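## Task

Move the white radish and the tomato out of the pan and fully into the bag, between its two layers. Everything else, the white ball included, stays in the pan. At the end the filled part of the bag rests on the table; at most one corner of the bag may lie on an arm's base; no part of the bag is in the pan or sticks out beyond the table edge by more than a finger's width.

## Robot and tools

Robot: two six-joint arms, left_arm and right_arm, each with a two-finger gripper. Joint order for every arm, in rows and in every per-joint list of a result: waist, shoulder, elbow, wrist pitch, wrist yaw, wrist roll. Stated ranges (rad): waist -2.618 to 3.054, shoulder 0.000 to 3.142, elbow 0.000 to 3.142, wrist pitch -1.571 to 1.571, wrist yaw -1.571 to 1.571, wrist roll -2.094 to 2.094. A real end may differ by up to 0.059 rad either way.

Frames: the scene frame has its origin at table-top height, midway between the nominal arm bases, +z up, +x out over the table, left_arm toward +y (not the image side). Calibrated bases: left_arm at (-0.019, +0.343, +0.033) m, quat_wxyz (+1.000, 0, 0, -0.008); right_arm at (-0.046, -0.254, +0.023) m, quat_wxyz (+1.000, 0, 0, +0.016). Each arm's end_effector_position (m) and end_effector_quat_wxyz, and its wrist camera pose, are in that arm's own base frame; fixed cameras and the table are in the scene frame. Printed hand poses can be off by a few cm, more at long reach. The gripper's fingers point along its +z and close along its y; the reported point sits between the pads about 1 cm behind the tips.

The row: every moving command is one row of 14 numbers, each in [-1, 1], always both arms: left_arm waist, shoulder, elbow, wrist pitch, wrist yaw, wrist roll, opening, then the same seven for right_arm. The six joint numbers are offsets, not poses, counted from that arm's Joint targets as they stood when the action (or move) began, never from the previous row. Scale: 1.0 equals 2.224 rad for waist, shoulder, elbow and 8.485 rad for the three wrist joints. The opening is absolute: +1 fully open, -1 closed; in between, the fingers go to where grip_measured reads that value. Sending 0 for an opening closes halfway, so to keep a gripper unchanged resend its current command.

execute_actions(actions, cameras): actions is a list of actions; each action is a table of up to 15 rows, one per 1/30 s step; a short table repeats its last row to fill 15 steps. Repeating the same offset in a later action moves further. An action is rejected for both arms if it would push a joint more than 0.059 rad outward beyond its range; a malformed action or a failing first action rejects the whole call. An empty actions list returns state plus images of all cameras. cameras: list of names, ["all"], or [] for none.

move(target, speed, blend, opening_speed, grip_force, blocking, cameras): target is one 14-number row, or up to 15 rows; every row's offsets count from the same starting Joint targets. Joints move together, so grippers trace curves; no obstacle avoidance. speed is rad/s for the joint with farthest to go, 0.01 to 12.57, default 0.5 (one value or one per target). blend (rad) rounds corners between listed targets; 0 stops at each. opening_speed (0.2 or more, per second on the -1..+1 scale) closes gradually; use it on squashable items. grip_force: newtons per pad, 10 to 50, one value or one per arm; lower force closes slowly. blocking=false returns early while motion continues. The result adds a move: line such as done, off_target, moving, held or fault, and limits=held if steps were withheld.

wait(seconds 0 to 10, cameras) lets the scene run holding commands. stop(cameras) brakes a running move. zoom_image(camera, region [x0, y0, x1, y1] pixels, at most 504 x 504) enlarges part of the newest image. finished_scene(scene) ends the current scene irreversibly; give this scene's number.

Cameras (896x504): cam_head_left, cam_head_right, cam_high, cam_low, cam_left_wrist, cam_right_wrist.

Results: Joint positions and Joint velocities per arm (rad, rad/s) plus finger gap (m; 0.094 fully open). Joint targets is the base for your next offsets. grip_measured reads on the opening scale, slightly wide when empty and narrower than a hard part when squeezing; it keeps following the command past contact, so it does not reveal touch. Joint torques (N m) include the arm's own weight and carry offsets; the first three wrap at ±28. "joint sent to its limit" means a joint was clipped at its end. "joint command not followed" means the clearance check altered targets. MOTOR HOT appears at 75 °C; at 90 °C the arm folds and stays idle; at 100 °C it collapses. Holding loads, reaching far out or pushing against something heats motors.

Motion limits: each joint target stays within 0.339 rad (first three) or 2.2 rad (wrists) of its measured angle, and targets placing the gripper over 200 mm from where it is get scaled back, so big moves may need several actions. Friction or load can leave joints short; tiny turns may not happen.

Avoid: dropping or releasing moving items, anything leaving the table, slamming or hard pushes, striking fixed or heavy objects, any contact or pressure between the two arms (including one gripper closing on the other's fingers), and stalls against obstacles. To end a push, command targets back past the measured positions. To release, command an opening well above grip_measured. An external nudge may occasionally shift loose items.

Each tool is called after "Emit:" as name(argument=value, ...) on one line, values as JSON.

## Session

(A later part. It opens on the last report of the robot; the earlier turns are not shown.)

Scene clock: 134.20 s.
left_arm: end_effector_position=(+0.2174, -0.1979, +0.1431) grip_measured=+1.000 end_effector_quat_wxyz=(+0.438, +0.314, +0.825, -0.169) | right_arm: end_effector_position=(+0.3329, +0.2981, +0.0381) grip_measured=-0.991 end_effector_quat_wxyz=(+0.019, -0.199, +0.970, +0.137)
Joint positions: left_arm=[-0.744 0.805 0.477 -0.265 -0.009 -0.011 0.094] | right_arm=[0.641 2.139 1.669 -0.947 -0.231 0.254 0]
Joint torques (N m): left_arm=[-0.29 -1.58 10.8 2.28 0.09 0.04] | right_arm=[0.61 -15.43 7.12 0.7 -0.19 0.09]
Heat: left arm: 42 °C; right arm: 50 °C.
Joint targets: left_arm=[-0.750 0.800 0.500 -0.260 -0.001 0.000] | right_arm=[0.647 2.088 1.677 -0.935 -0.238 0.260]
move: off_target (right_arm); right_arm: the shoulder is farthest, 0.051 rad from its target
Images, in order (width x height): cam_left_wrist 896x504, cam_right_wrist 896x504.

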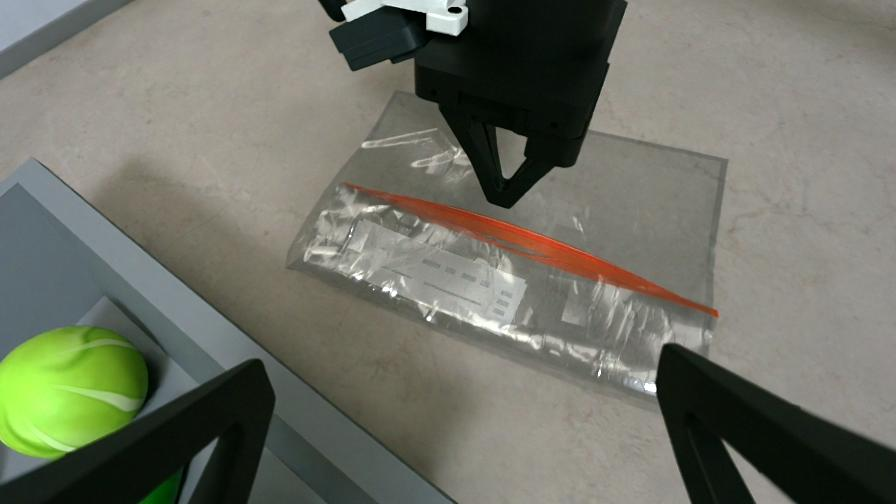

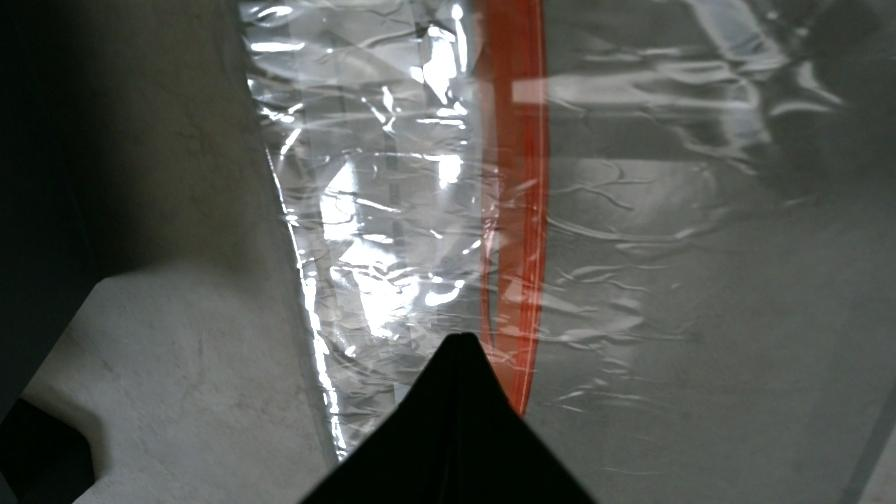

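Emit:
move(target=[[0.2923, 0, 0, 0, 0, 0, 1, 0, 0, 0, 0, 0, 0, 0],[0.2923, 0, 0, 0, 0, 0, 1, 0.078, 0.1425, 0.19, -0.0383, 0.028, 0.0248, 0.2]], speed=0.7, blend=0.1, cameras=["cam_right_wrist", "cam_left_wrist", "cam_head_left"])

Scene clock: 138.40 s.
left_arm: end_effector_position=(+0.2925, -0.0300, +0.1433) grip_measured=+1.000 end_effector_quat_wxyz=(+0.469, +0.040, +0.882, -0.024) | right_arm: end_effector_position=(+0.3149, +0.3410, +0.0261) grip_measured=+0.199 end_effector_quat_wxyz=(-0.004, -0.178, +0.984, +0.004)
Joint positions: left_arm=[-0.106 0.805 0.477 -0.265 -0.007 -0.011 0.094] | right_arm=[0.821 2.39 2.073 -1.254 -0.011 0.464 0.056]
Joint torques (N m): left_arm=[0.72 -1.54 10.82 2.28 0.06 0.05] | right_arm=[-0.05 -11.1 8.58 0.21 0.1 0.12]
Heat: left arm: 42 °C; right arm: 50 °C.
Joint targets: left_arm=[-0.100 0.800 0.500 -0.260 -0.001 0.000] | right_arm=[0.820 2.404 2.100 -1.260 0.000 0.470]
move: done; blend cut to 0 rad at target 1
Images, in order (width x height): cam_head_left 896x504, cam_left_wrist 896x504, cam_right_wrist 896x504.

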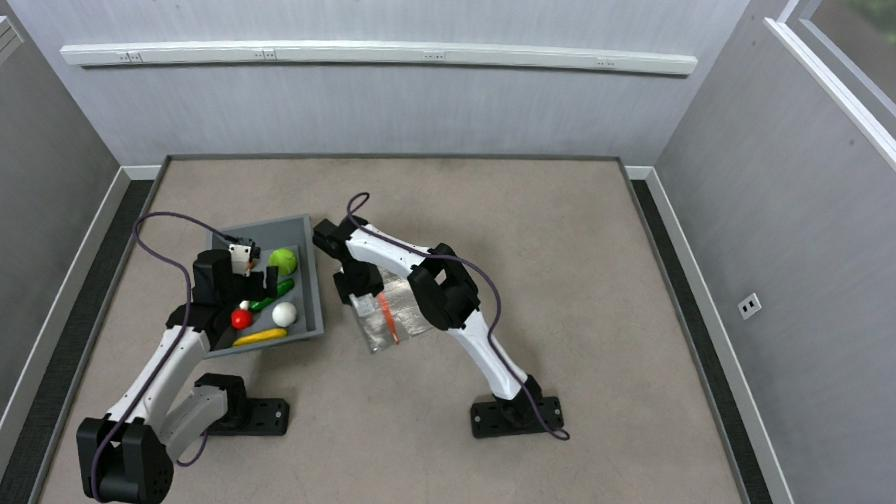

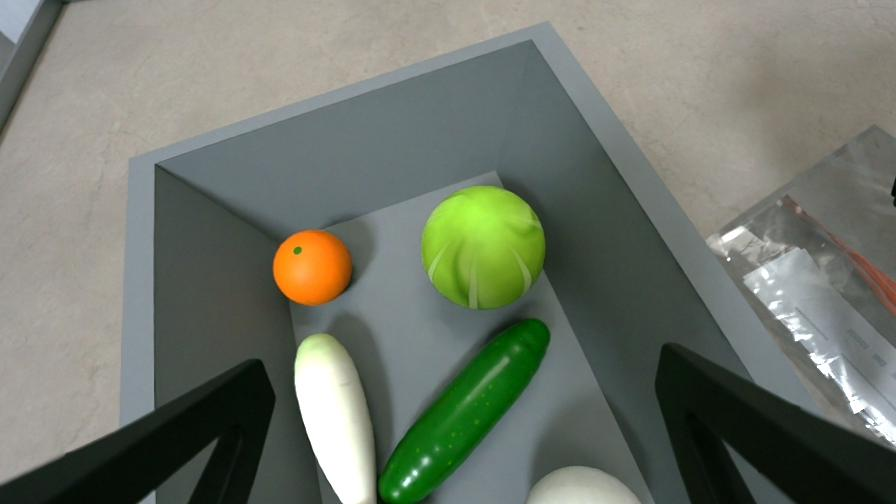

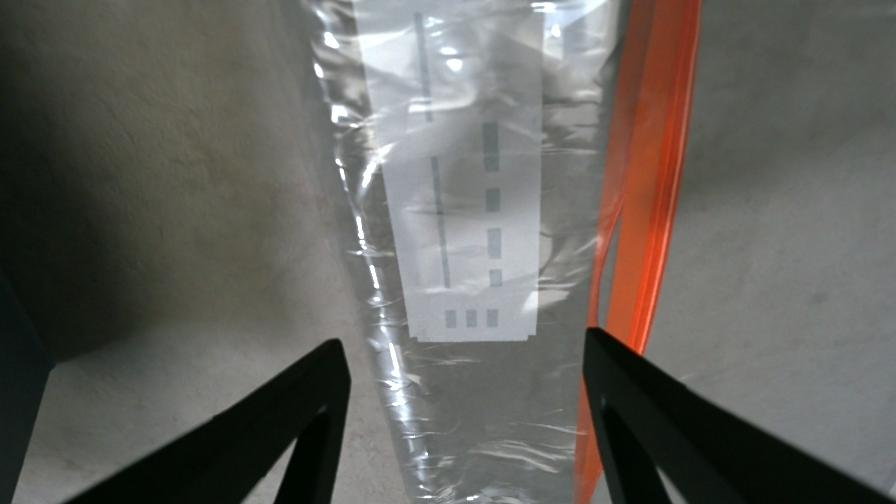

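Emit:
move(target=[[0, 0, 0, 0, 0, 0, 1, 0.0126, 0.005, 0, 0.0, 0, 0.0027, 0.2],[0, 0, 0, 0, 0, 0, 1, 0.0126, 0.0355, -0.036, 0.0108, 0, 0.0027, 0.2]], speed=0.15, cameras=["cam_right_wrist"])

Scene clock: 140.60 s.
left_arm: end_effector_position=(+0.2925, -0.0300, +0.1433) grip_measured=+1.000 end_effector_quat_wxyz=(+0.469, +0.040, +0.882, -0.024) | right_arm: end_effector_position=(+0.3053, +0.3463, -0.0080) grip_measured=+0.199 end_effector_quat_wxyz=(-0.018, -0.178, +0.984, -0.010)
Joint positions: left_arm=[-0.106 0.805 0.477 -0.265 -0.007 -0.011 0.094] | right_arm=[0.846 2.45 2.042 -1.204 -0.006 0.489 0.056]
Joint torques (N m): left_arm=[0.68 -1.59 10.81 2.27 0.06 0.04] | right_arm=[0.27 -9.65 3.82 0.53 0.06 0.1]
Heat: left arm: 42 °C; right arm: 50 °C.
Joint targets: left_arm=[-0.100 0.800 0.500 -0.260 -0.001 0.000] | right_arm=[0.848 2.484 2.020 -1.169 0.000 0.493]
move: off_target (right_arm); right_arm: the wrist pitch is farthest, 0.036 rad from its target
Images, in order (width x height): cam_right_wrist 896x504.

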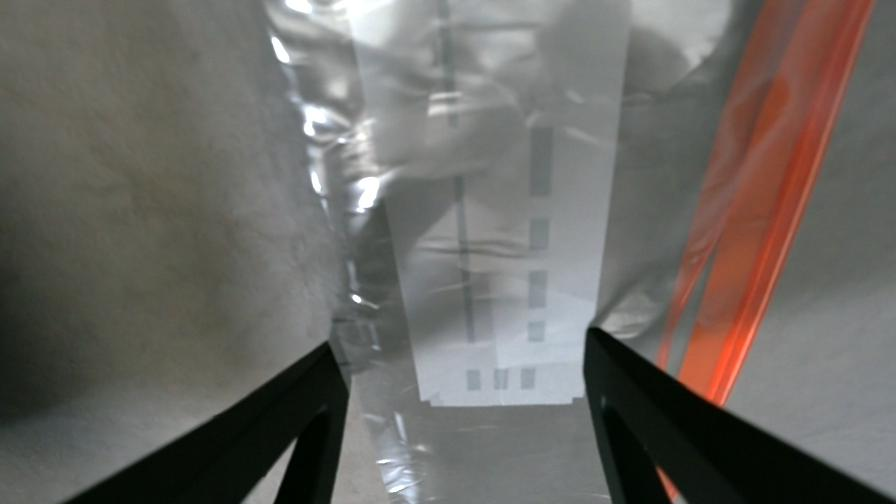

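Emit:
move(target=[[0, 0, 0, 0, 0, 0, 1, 0.0, -0.03, 0, 0.0, 0, 0.0, 0.2],[0, 0, 0, 0, 0, 0, 1, 0.010, -0.03, 0, 0.0, 0, 0.0, 0.2],[0, 0, 0, 0, 0, 0, 1, 0.010, 0.012, 0, 0.0, 0, 0.0, 0.2],[0, 0, 0, 0, 0, 0, 1, 0.010, 0.012, 0, 0.0, 0, 0.0, -1]], speed=0.15, opening_speed=0.5, cameras=["cam_right_wrist"])

Scene clock: 145.50 s.
left_arm: end_effector_position=(+0.2925, -0.0300, +0.1433) grip_measured=+1.000 end_effector_quat_wxyz=(+0.469, +0.040, +0.882, -0.024) | right_arm: end_effector_position=(+0.3031, +0.3516, -0.0084) grip_measured=-0.981 end_effector_quat_wxyz=(-0.007, -0.187, +0.982, -0.014)
Joint positions: left_arm=[-0.106 0.805 0.477 -0.265 -0.007 -0.011 0.094] | right_arm=[0.864 2.447 2.036 -1.189 0.013 0.489 0.001]
Joint torques (N m): left_arm=[0.73 -1.55 10.81 2.28 0.06 0.05] | right_arm=[0.66 -7.04 4.37 0.42 -0.11 0.1]
Heat: left arm: 42 °C; right arm: 49 °C.
Joint targets: left_arm=[-0.100 0.800 0.500 -0.260 -0.001 0.000] | right_arm=[0.870 2.510 2.020 -1.169 0.000 0.493]
move: off_target (right_arm); target 4's new numbers were sent with right_arm's shoulder 0.063 rad from that target; right_arm: the shoulder is farthest, 0.063 rad from its target
Images, in order (width x height): cam_right_wrist 896x504.

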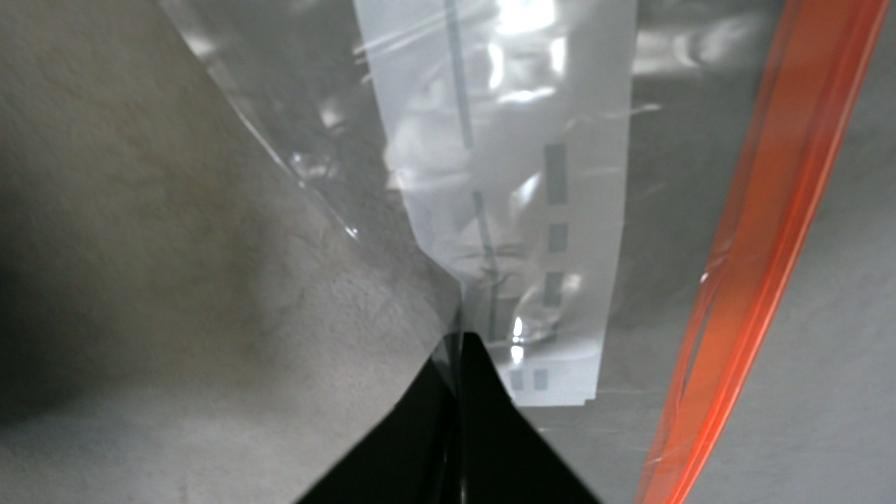

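Emit:
move(target=[0, 0, 0, 0, 0, 0, 1, -0.0843, -0.4137, -0.2346, 0.0346, 0.0, -0.0186, -1], speed=0.4, cameras=["cam_right_wrist", "cam_low", "cam_head_left", "cam_high"])

Emit:
zoom_image(camera="cam_low", region=[350, 180, 600, 370])

Emit:
zoom_image(camera="cam_head_left", region=[280, 200, 500, 370])

Scene clock: 148.73 s.
left_arm: end_effector_position=(+0.2925, -0.0300, +0.1433) grip_measured=+1.000 end_effector_quat_wxyz=(+0.469, +0.040, +0.882, -0.024) | right_arm: end_effector_position=(+0.3207, +0.2629, +0.1970) grip_measured=-0.982 end_effector_quat_wxyz=(+0.240, -0.164, +0.947, +0.134)
Joint positions: left_arm=[-0.106 0.805 0.477 -0.265 -0.007 -0.011 0.094] | right_arm=[0.688 1.621 1.502 -0.895 0.003 0.344 0.001]
Joint torques (N m): left_arm=[0.73 -1.59 10.85 2.26 0.06 0.06] | right_arm=[-0.46 -9.95 6.53 1.41 -0.03 -0.08]
Heat: left arm: 43 °C; right arm: 50 °C.
Joint targets: left_arm=[-0.100 0.800 0.500 -0.260 -0.001 0.000] | right_arm=[0.683 1.590 1.498 -0.875 0.000 0.336]
move: done
Images, in order (width x height): cam_head_left 896x504, cam_high 896x504, cam_low 896x504, cam_right_wrist 896x504.

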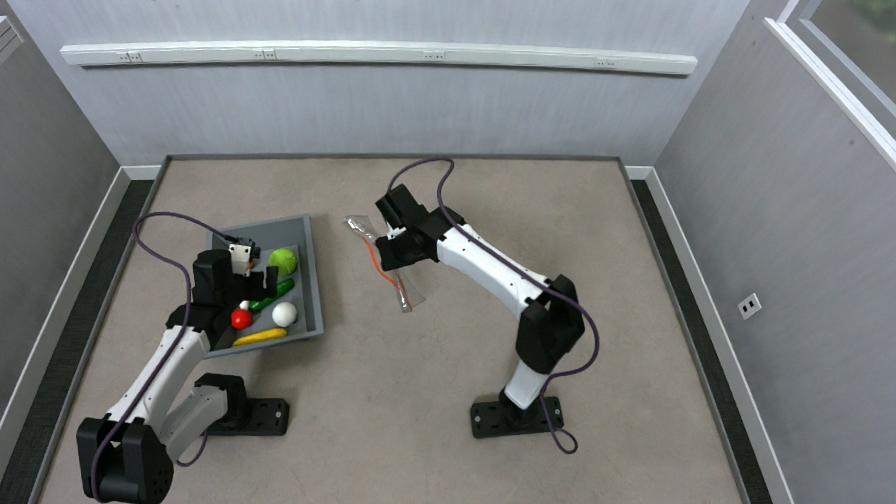

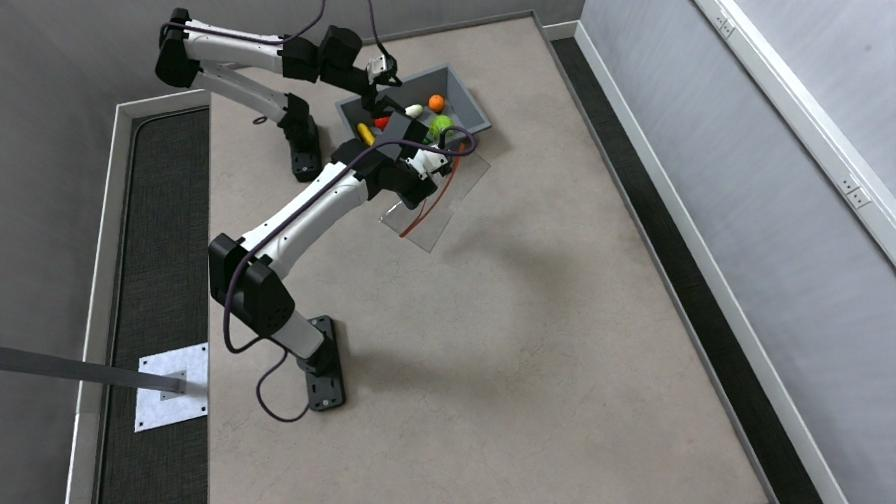

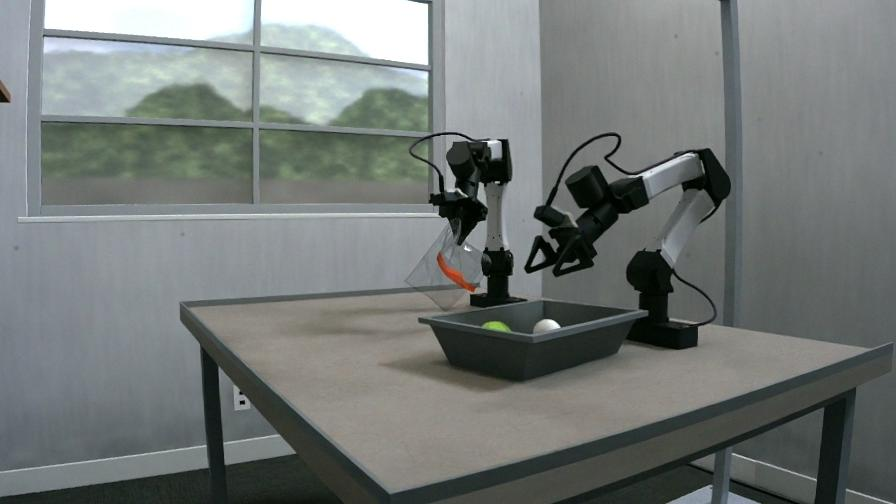

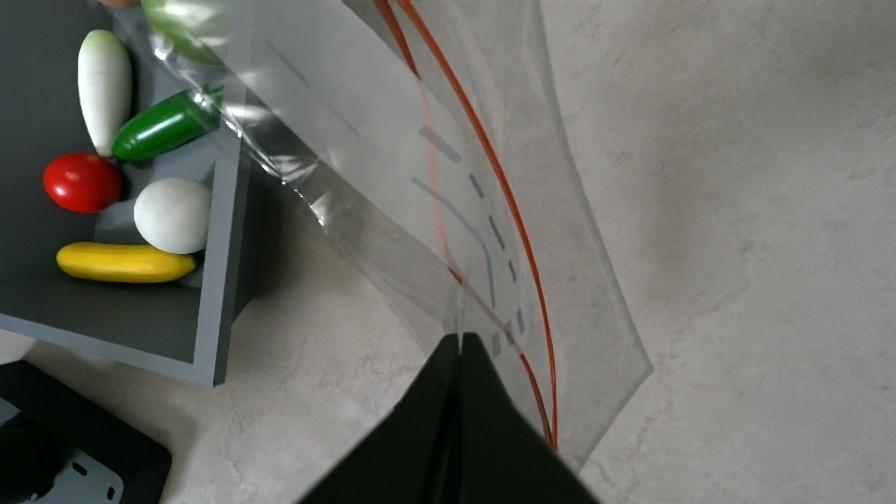

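Scaled by 2.016 from the camera's 896x504 image, which has a finer 1280x720 frame.

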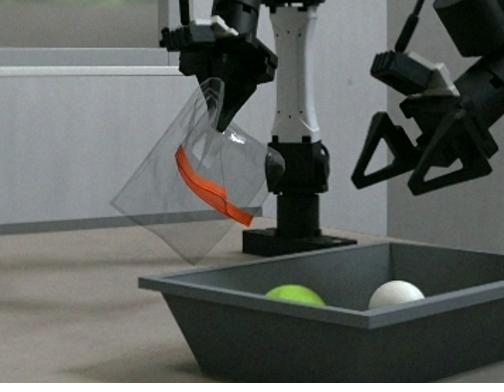

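Scaled by 2.291 from the camera's 896x504 image, which has a finer 1280x720 frame.

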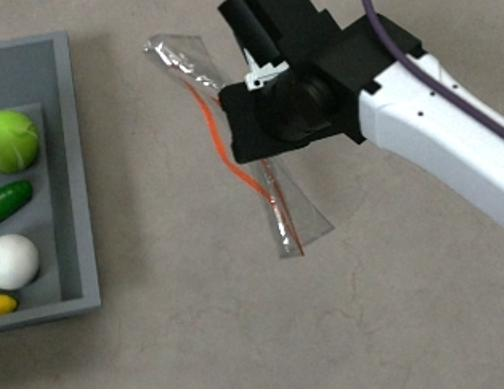

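Emit:
move(target=[[0, 0, 0, 0, 0, 0, 1, -0.0132, 0.1754, 0.2413, -0.0731, 0.0, 0, -1],[0, 0, 0, 0, 0, 0, 1, -0.0132, 0.1754, 0.2413, -0.0731, 0.0, -0.2812, -1]], speed=0.8, blend=0.1, cameras=["cam_right_wrist", "cam_low", "cam_head_left", "cam_high"])

Emit:
zoom_image(camera="cam_low", region=[350, 180, 600, 370])

Emit:
zoom_image(camera="cam_head_left", region=[280, 200, 500, 370])

Emit:
zoom_image(camera="cam_high", region=[320, 100, 540, 320])

Scene clock: 155.43 s.
left_arm: end_effector_position=(+0.2925, -0.0300, +0.1433) grip_measured=+1.000 end_effector_quat_wxyz=(+0.469, +0.040, +0.882, -0.024) | right_arm: end_effector_position=(+0.3115, +0.2408, +0.1805) grip_measured=-0.982 end_effector_quat_wxyz=(-0.045, +0.974, -0.218, +0.039)
Joint positions: left_arm=[-0.106 0.805 0.477 -0.265 -0.007 -0.011 0.094] | right_arm=[0.659 1.967 2.007 -1.492 0.003 -2.043 0.001]
Joint torques (N m): left_arm=[0.73 -1.59 10.81 2.27 0.06 0.04] | right_arm=[-0.53 -8.06 8.55 0.37 -0.11 0.02]
Heat: left arm: 43 °C; right arm: 49 °C.
Joint targets: left_arm=[-0.100 0.800 0.500 -0.260 -0.001 0.000] | right_arm=[0.654 1.980 2.035 -1.495 0.000 -2.051]
move: done
Images, in order (width x height): cam_head_left 896x504, cam_high 896x504, cam_low 896x504, cam_right_wrist 896x504.

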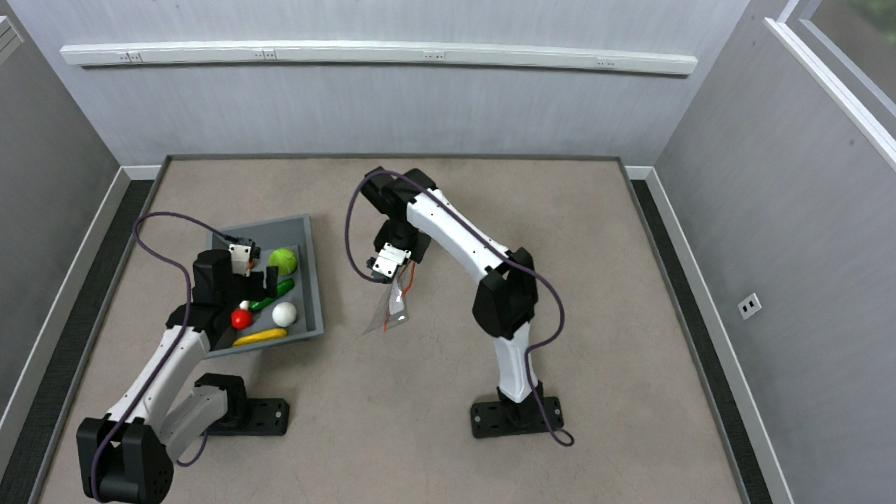

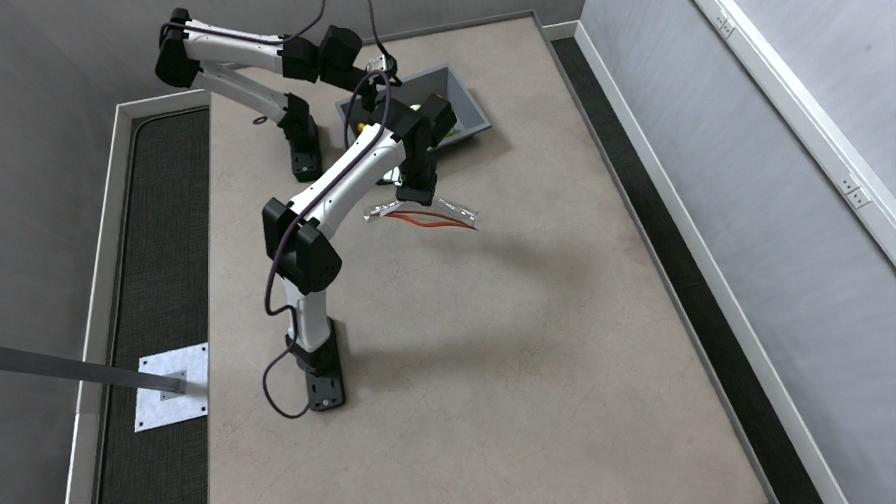

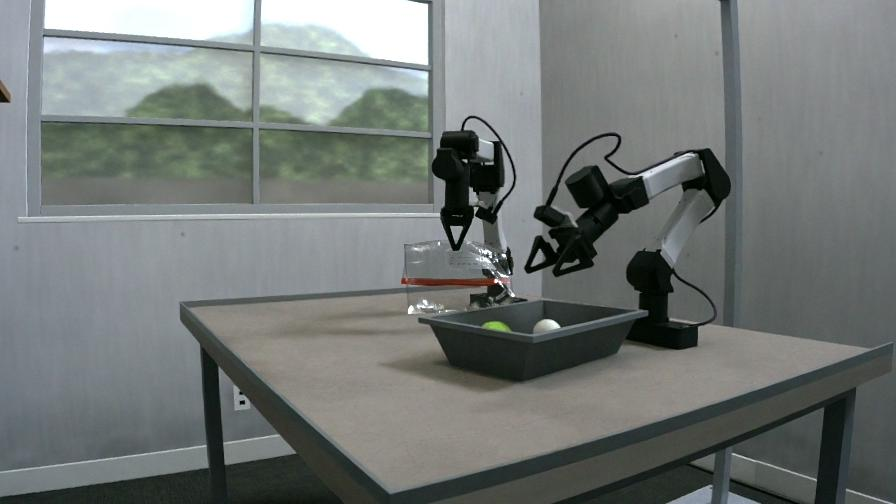

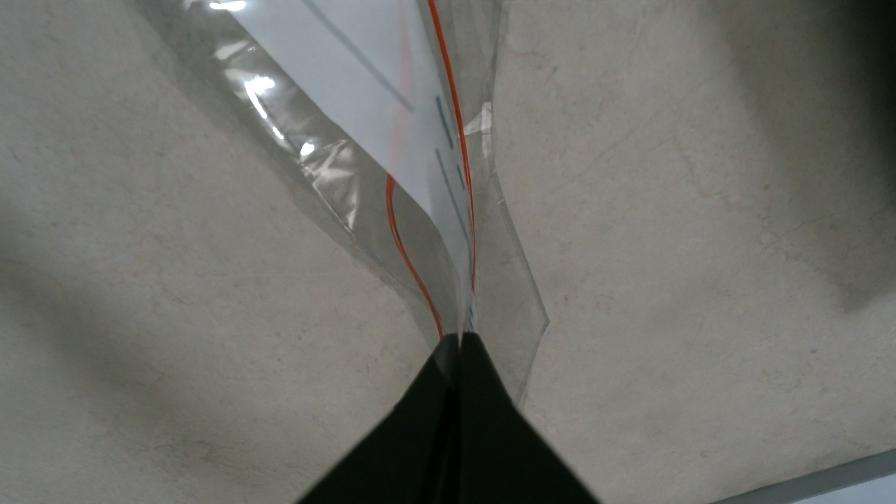

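Scaled by 2.016 from the camera's 896x504 image, which has a finer 1280x720 frame.

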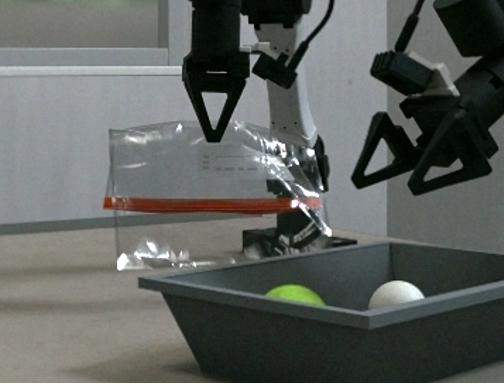

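Scaled by 2.291 from the camera's 896x504 image, which has a finer 1280x720 frame.

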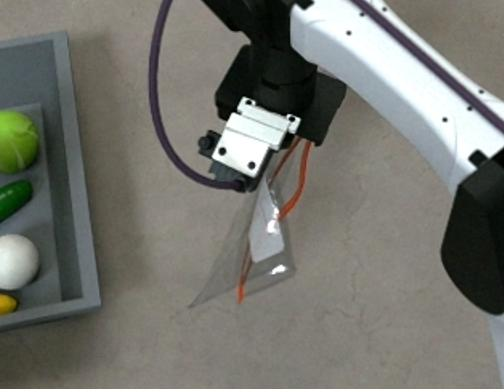

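Scaled by 2.291 from the camera's 896x504 image, which has a finer 1280x720 frame.

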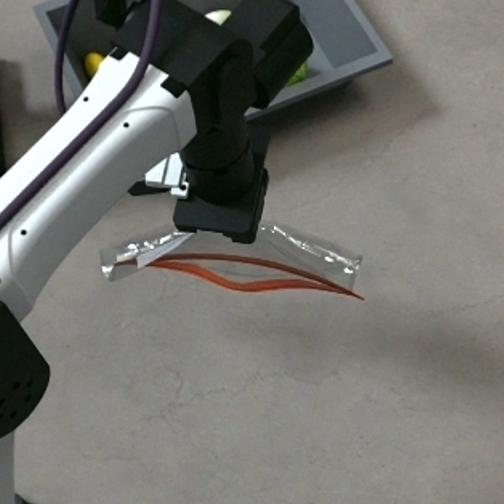

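Emit:
move(target=[-0.225, 0, 0, 0.02, 0, 0, 1, 0, 0, 0, 0, 0, 0, -1], speed=0.8, cameras=["cam_left_wrist"])

Emit:
zoom_image(camera="cam_left_wrist", region=[300, 0, 804, 400])

Scene clock: 157.90 s.
left_arm: end_effector_position=(+0.2611, -0.1752, +0.1799) grip_measured=+1.000 end_effector_quat_wxyz=(+0.519, +0.240, +0.805, -0.159) | right_arm: end_effector_position=(+0.3115, +0.2408, +0.1805) grip_measured=-0.982 end_effector_quat_wxyz=(-0.045, +0.974, -0.218, +0.039)
Joint positions: left_arm=[-0.594 0.805 0.477 -0.096 -0.006 -0.01 0.094] | right_arm=[0.659 1.967 2.007 -1.492 0.003 -2.043 0.001]
Joint torques (N m): left_arm=[-0.25 -1.7 10.97 2.42 0.06 0.04] | right_arm=[-0.49 -8.09 8.55 0.37 -0.11 -0.03]
Heat: left arm: 43 °C; right arm: 49 °C.
Joint targets: left_arm=[-0.600 0.800 0.500 -0.090 -0.001 0.000] | right_arm=[0.654 1.980 2.035 -1.495 0.000 -2.050]
move: done
Images, in order (width x height): cam_left_wrist 896x504.

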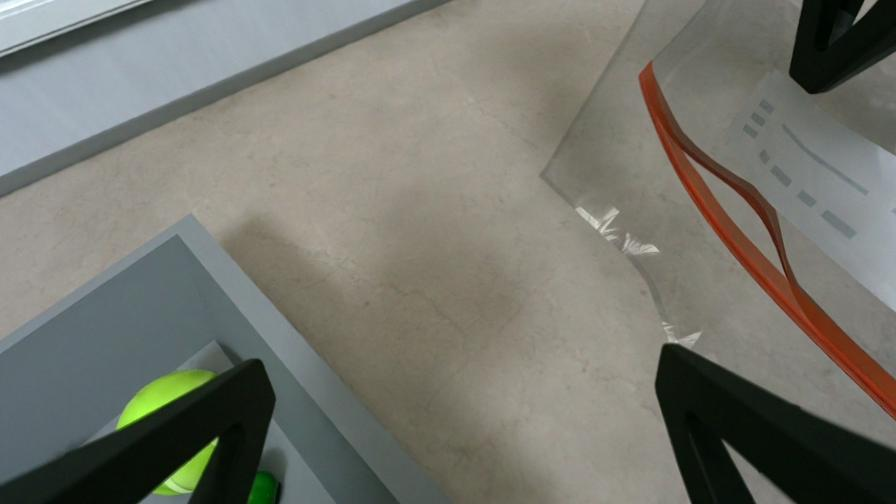

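Scaled by 1.000.

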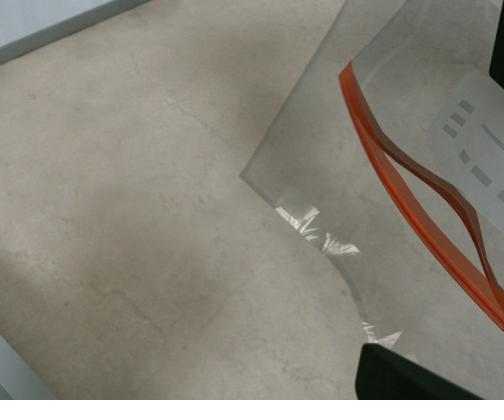

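Emit:
move(target=[0, 0, 0, 0, 0, 0, 1, 0, 0, 0, 0, 0, 0.2812, -1], speed=1.0, cameras=["cam_left_wrist", "cam_right_wrist"])

Emit:
zoom_image(camera="cam_left_wrist", region=[392, 0, 896, 400])

Scene clock: 161.57 s.
left_arm: end_effector_position=(+0.2611, -0.1752, +0.1799) grip_measured=+1.000 end_effector_quat_wxyz=(+0.519, +0.240, +0.805, -0.159) | right_arm: end_effector_position=(+0.3114, +0.2407, +0.1805) grip_measured=-0.982 end_effector_quat_wxyz=(+0.053, -0.165, +0.985, +0.027)
Joint positions: left_arm=[-0.594 0.805 0.477 -0.095 -0.006 -0.01 0.094] | right_arm=[0.659 1.967 2.007 -1.492 0.003 0.327 0.001]
Joint torques (N m): left_arm=[-0.29 -1.69 10.95 2.42 0.06 0.04] | right_arm=[-0.51 -8.16 8.62 0.46 -0.04 0.15]
Heat: left arm: 43 °C; right arm: 49 °C.
Joint targets: left_arm=[-0.600 0.800 0.500 -0.090 -0.001 0.000] | right_arm=[0.654 1.980 2.035 -1.495 0.000 0.336]
move: done
Images, in order (width x height): cam_left_wrist 896x504, cam_right_wrist 896x504.

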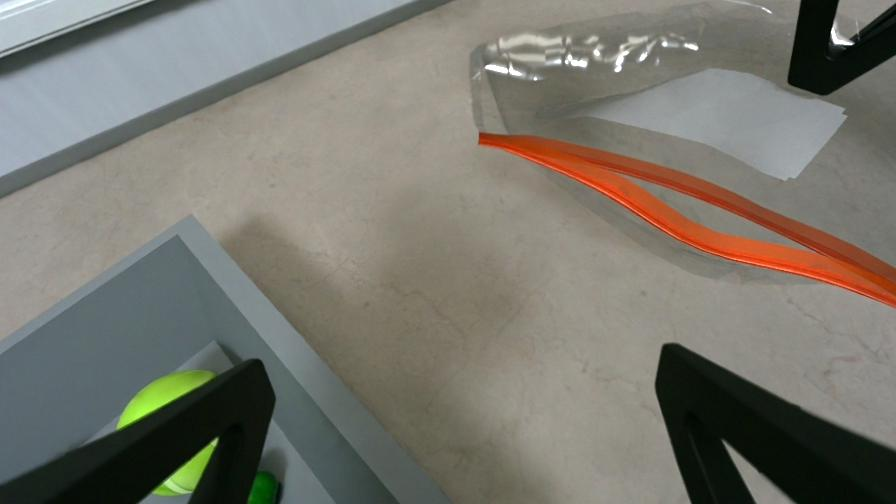

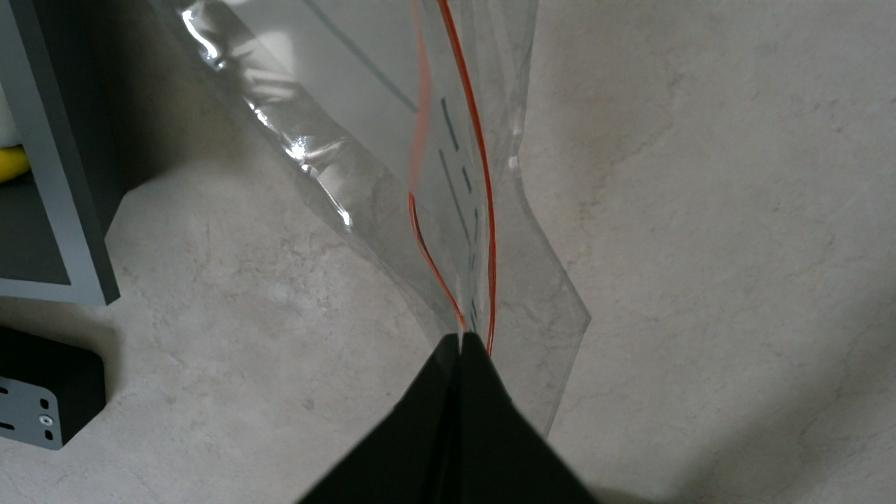

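Scaled by 1.000.

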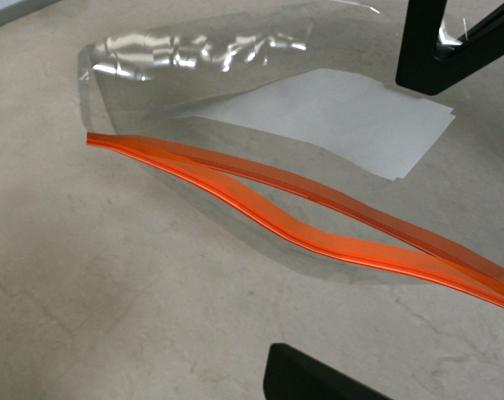

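Emit:
move(target=[[0, 0, 0, 0, 0, 0, 1, -0.0117, -0.0492, -0.2424, 0.0554, 0, -0.0066, -1],[0, 0, 0, 0, 0, 0, 1, -0.0671, -0.0307, -0.3571, 0.0903, 0, -0.0211, -1]], speed=0.4, blend=0.05, cameras=["cam_left_wrist", "cam_right_wrist", "cam_low", "cam_head_left"])

Emit:
zoom_image(camera="cam_left_wrist", region=[392, 0, 896, 400])

Emit:
zoom_image(camera="cam_head_left", region=[280, 200, 500, 370])

Scene clock: 165.43 s.
left_arm: end_effector_position=(+0.2611, -0.1752, +0.1799) grip_measured=+1.000 end_effector_quat_wxyz=(+0.519, +0.240, +0.805, -0.159) | right_arm: end_effector_position=(+0.3285, +0.1826, +0.0088) grip_measured=-0.982 end_effector_quat_wxyz=(+0.070, -0.171, +0.983, +0.023)
Joint positions: left_arm=[-0.594 0.805 0.477 -0.095 -0.006 -0.01 0.094] | right_arm=[0.509 1.922 1.243 -0.743 0.003 0.164 0.001]
Joint torques (N m): left_arm=[-0.25 -1.65 10.92 2.42 0.06 0.05] | right_arm=[-0.38 -9.66 5.56 0.71 -0.04 -0.07]
Heat: left arm: 43 °C; right arm: 49 °C.
Joint targets: left_arm=[-0.600 0.800 0.500 -0.090 -0.001 0.000] | right_arm=[0.504 1.912 1.241 -0.729 0.000 0.156]
move: done
Images, in order (width x height): cam_head_left 896x504, cam_low 896x504, cam_left_wrist 896x504, cam_right_wrist 896x504.

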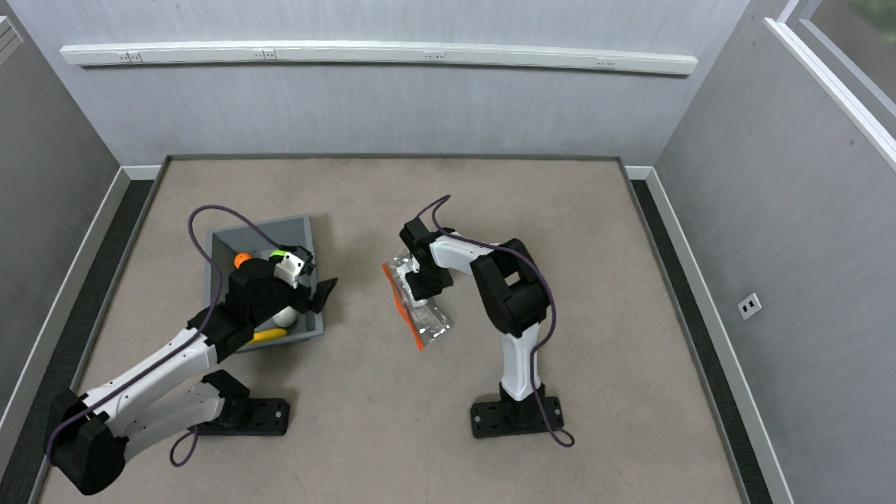

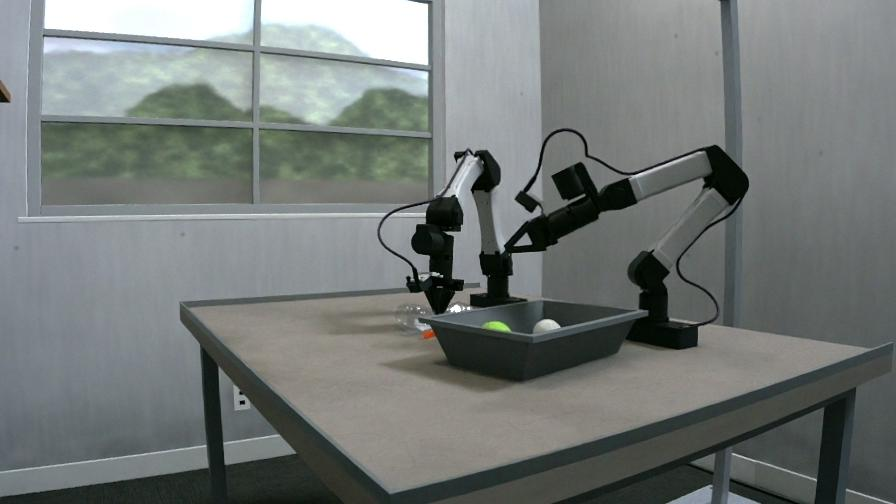

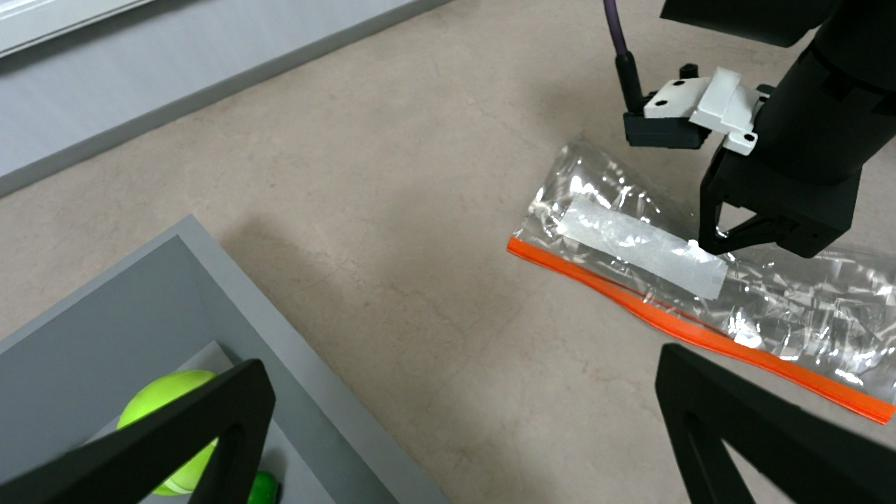

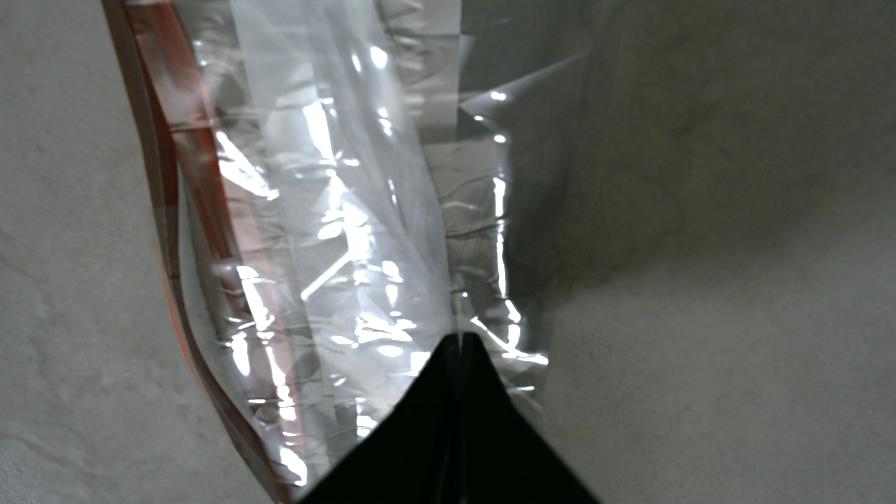

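Scaled by 1.000.

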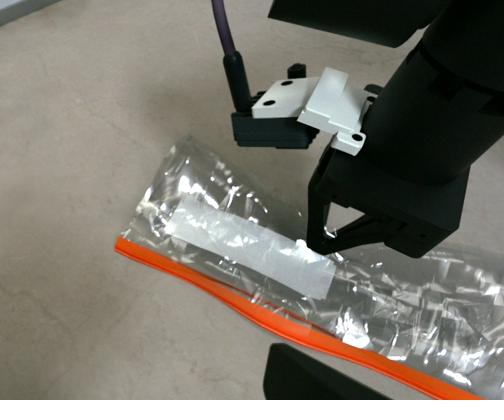

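Scaled by 2.291 from the camera's 896x504 image, which has a finer 1280x720 frame.

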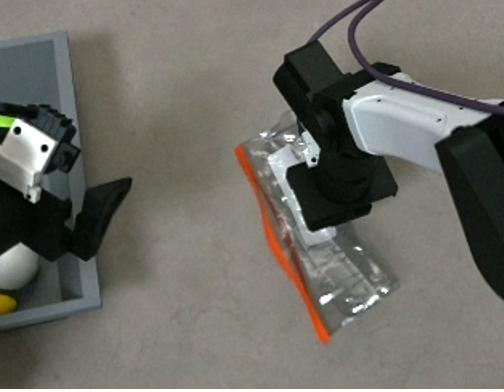

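Emit:
zoom_image(camera="cam_right_wrist", region=[80, 0, 480, 504])

Emit:
zoom_image(camera="cam_left_wrist", region=[480, 120, 896, 440])

Scaled by 1.000.

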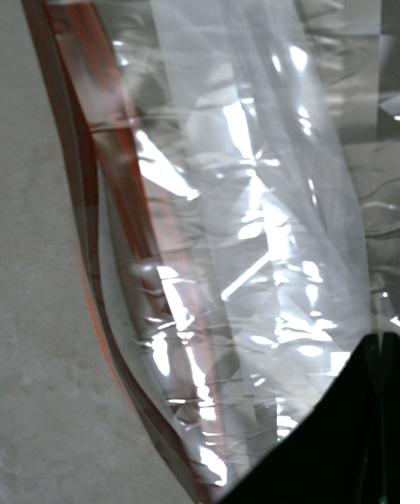

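Scaled by 1.212 from the camera's 896x504 image, which has a finer 1280x720 frame.

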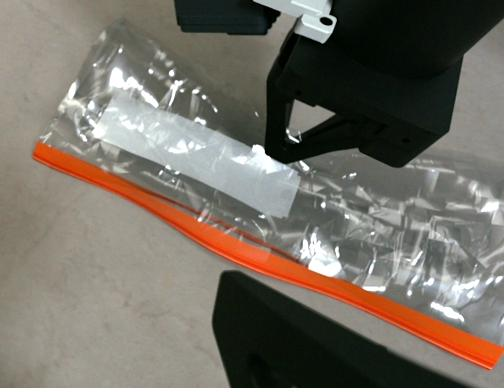

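Emit:
move(target=[-0.1799, 0.2343, -0.001, 0.0369, 0, 0.1851, -0.1, 0, 0, 0, 0, 0, 0, -1], speed=0.6, cameras=["cam_left_wrist", "cam_right_wrist", "cam_head_left"])

Scene clock: 171.73 s.
left_arm: end_effector_position=(+0.1989, -0.3045, +0.0846) grip_measured=-0.098 end_effector_quat_wxyz=(+0.441, +0.849, +0.259, +0.130) | right_arm: end_effector_position=(+0.3287, +0.1827, +0.0088) grip_measured=-0.982 end_effector_quat_wxyz=(+0.071, -0.171, +0.982, +0.023)
Joint positions: left_arm=[-0.995 1.31 0.477 0.218 -0.006 1.557 0.042] | right_arm=[0.509 1.922 1.243 -0.742 0.003 0.164 0.001]
Joint torques (N m): left_arm=[-0.23 -3.29 9.44 2.19 0.09 -0.01] | right_arm=[-0.38 -9.68 5.56 0.69 -0.04 -0.03]
Heat: left arm: 43 °C; right arm: 49 °C.
Joint targets: left_arm=[-1.001 1.321 0.498 0.223 -0.001 1.570] | right_arm=[0.504 1.912 1.241 -0.729 0.000 0.156]
move: done
Images, in order (width x height): cam_head_left 896x504, cam_left_wrist 896x504, cam_right_wrist 896x504.

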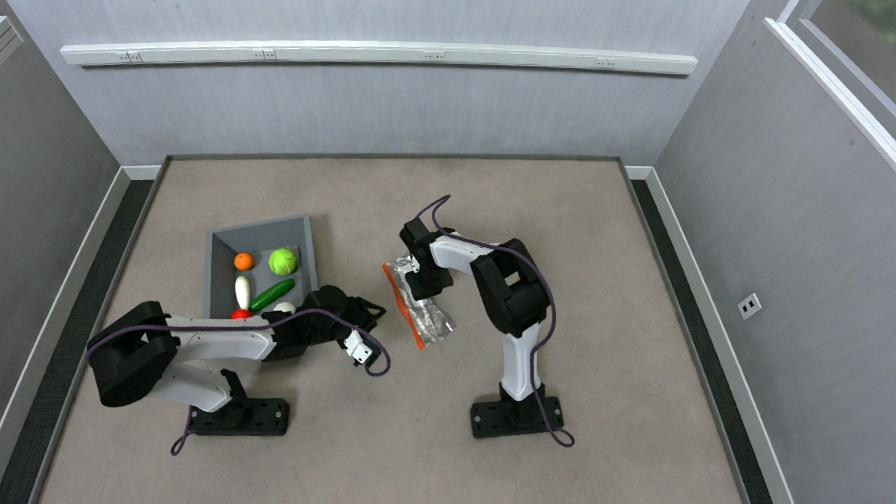

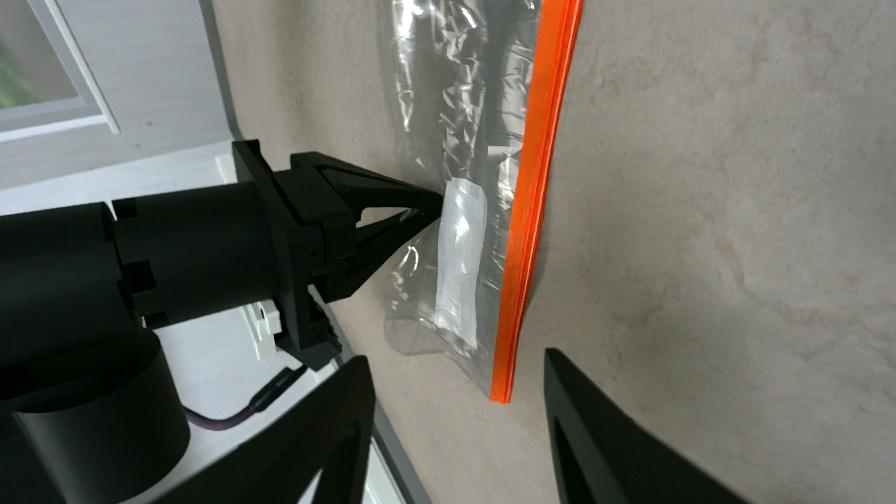

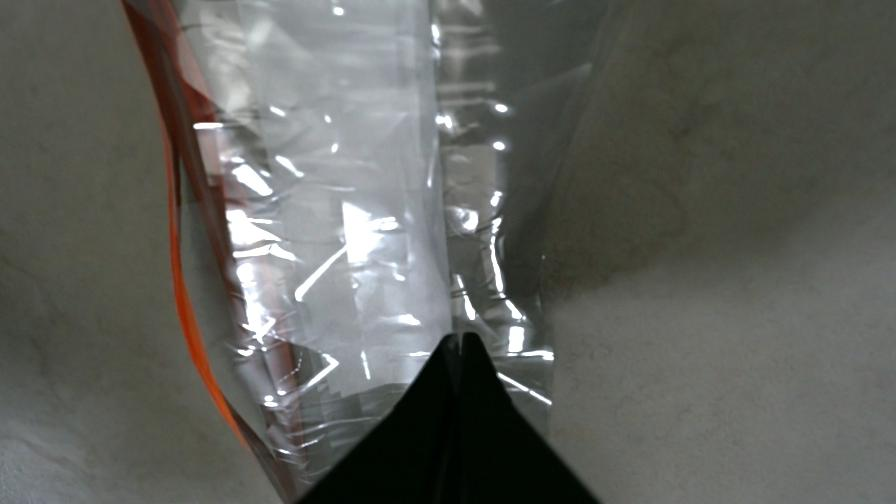

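Emit:
zoom_image(camera="cam_left_wrist", region=[380, 0, 640, 420])

Emit:
zoom_image(camera="cam_head_left", region=[340, 230, 480, 370])

Scaled by 1.200 from the camera's 896x504 image, which has a finer 1280x720 frame.

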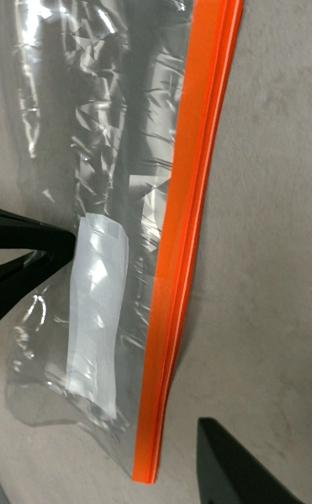

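Scaled by 3.600 from the camera's 896x504 image, which has a finer 1280x720 frame.

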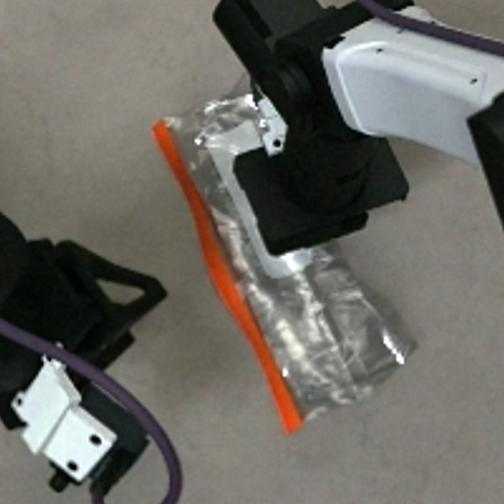

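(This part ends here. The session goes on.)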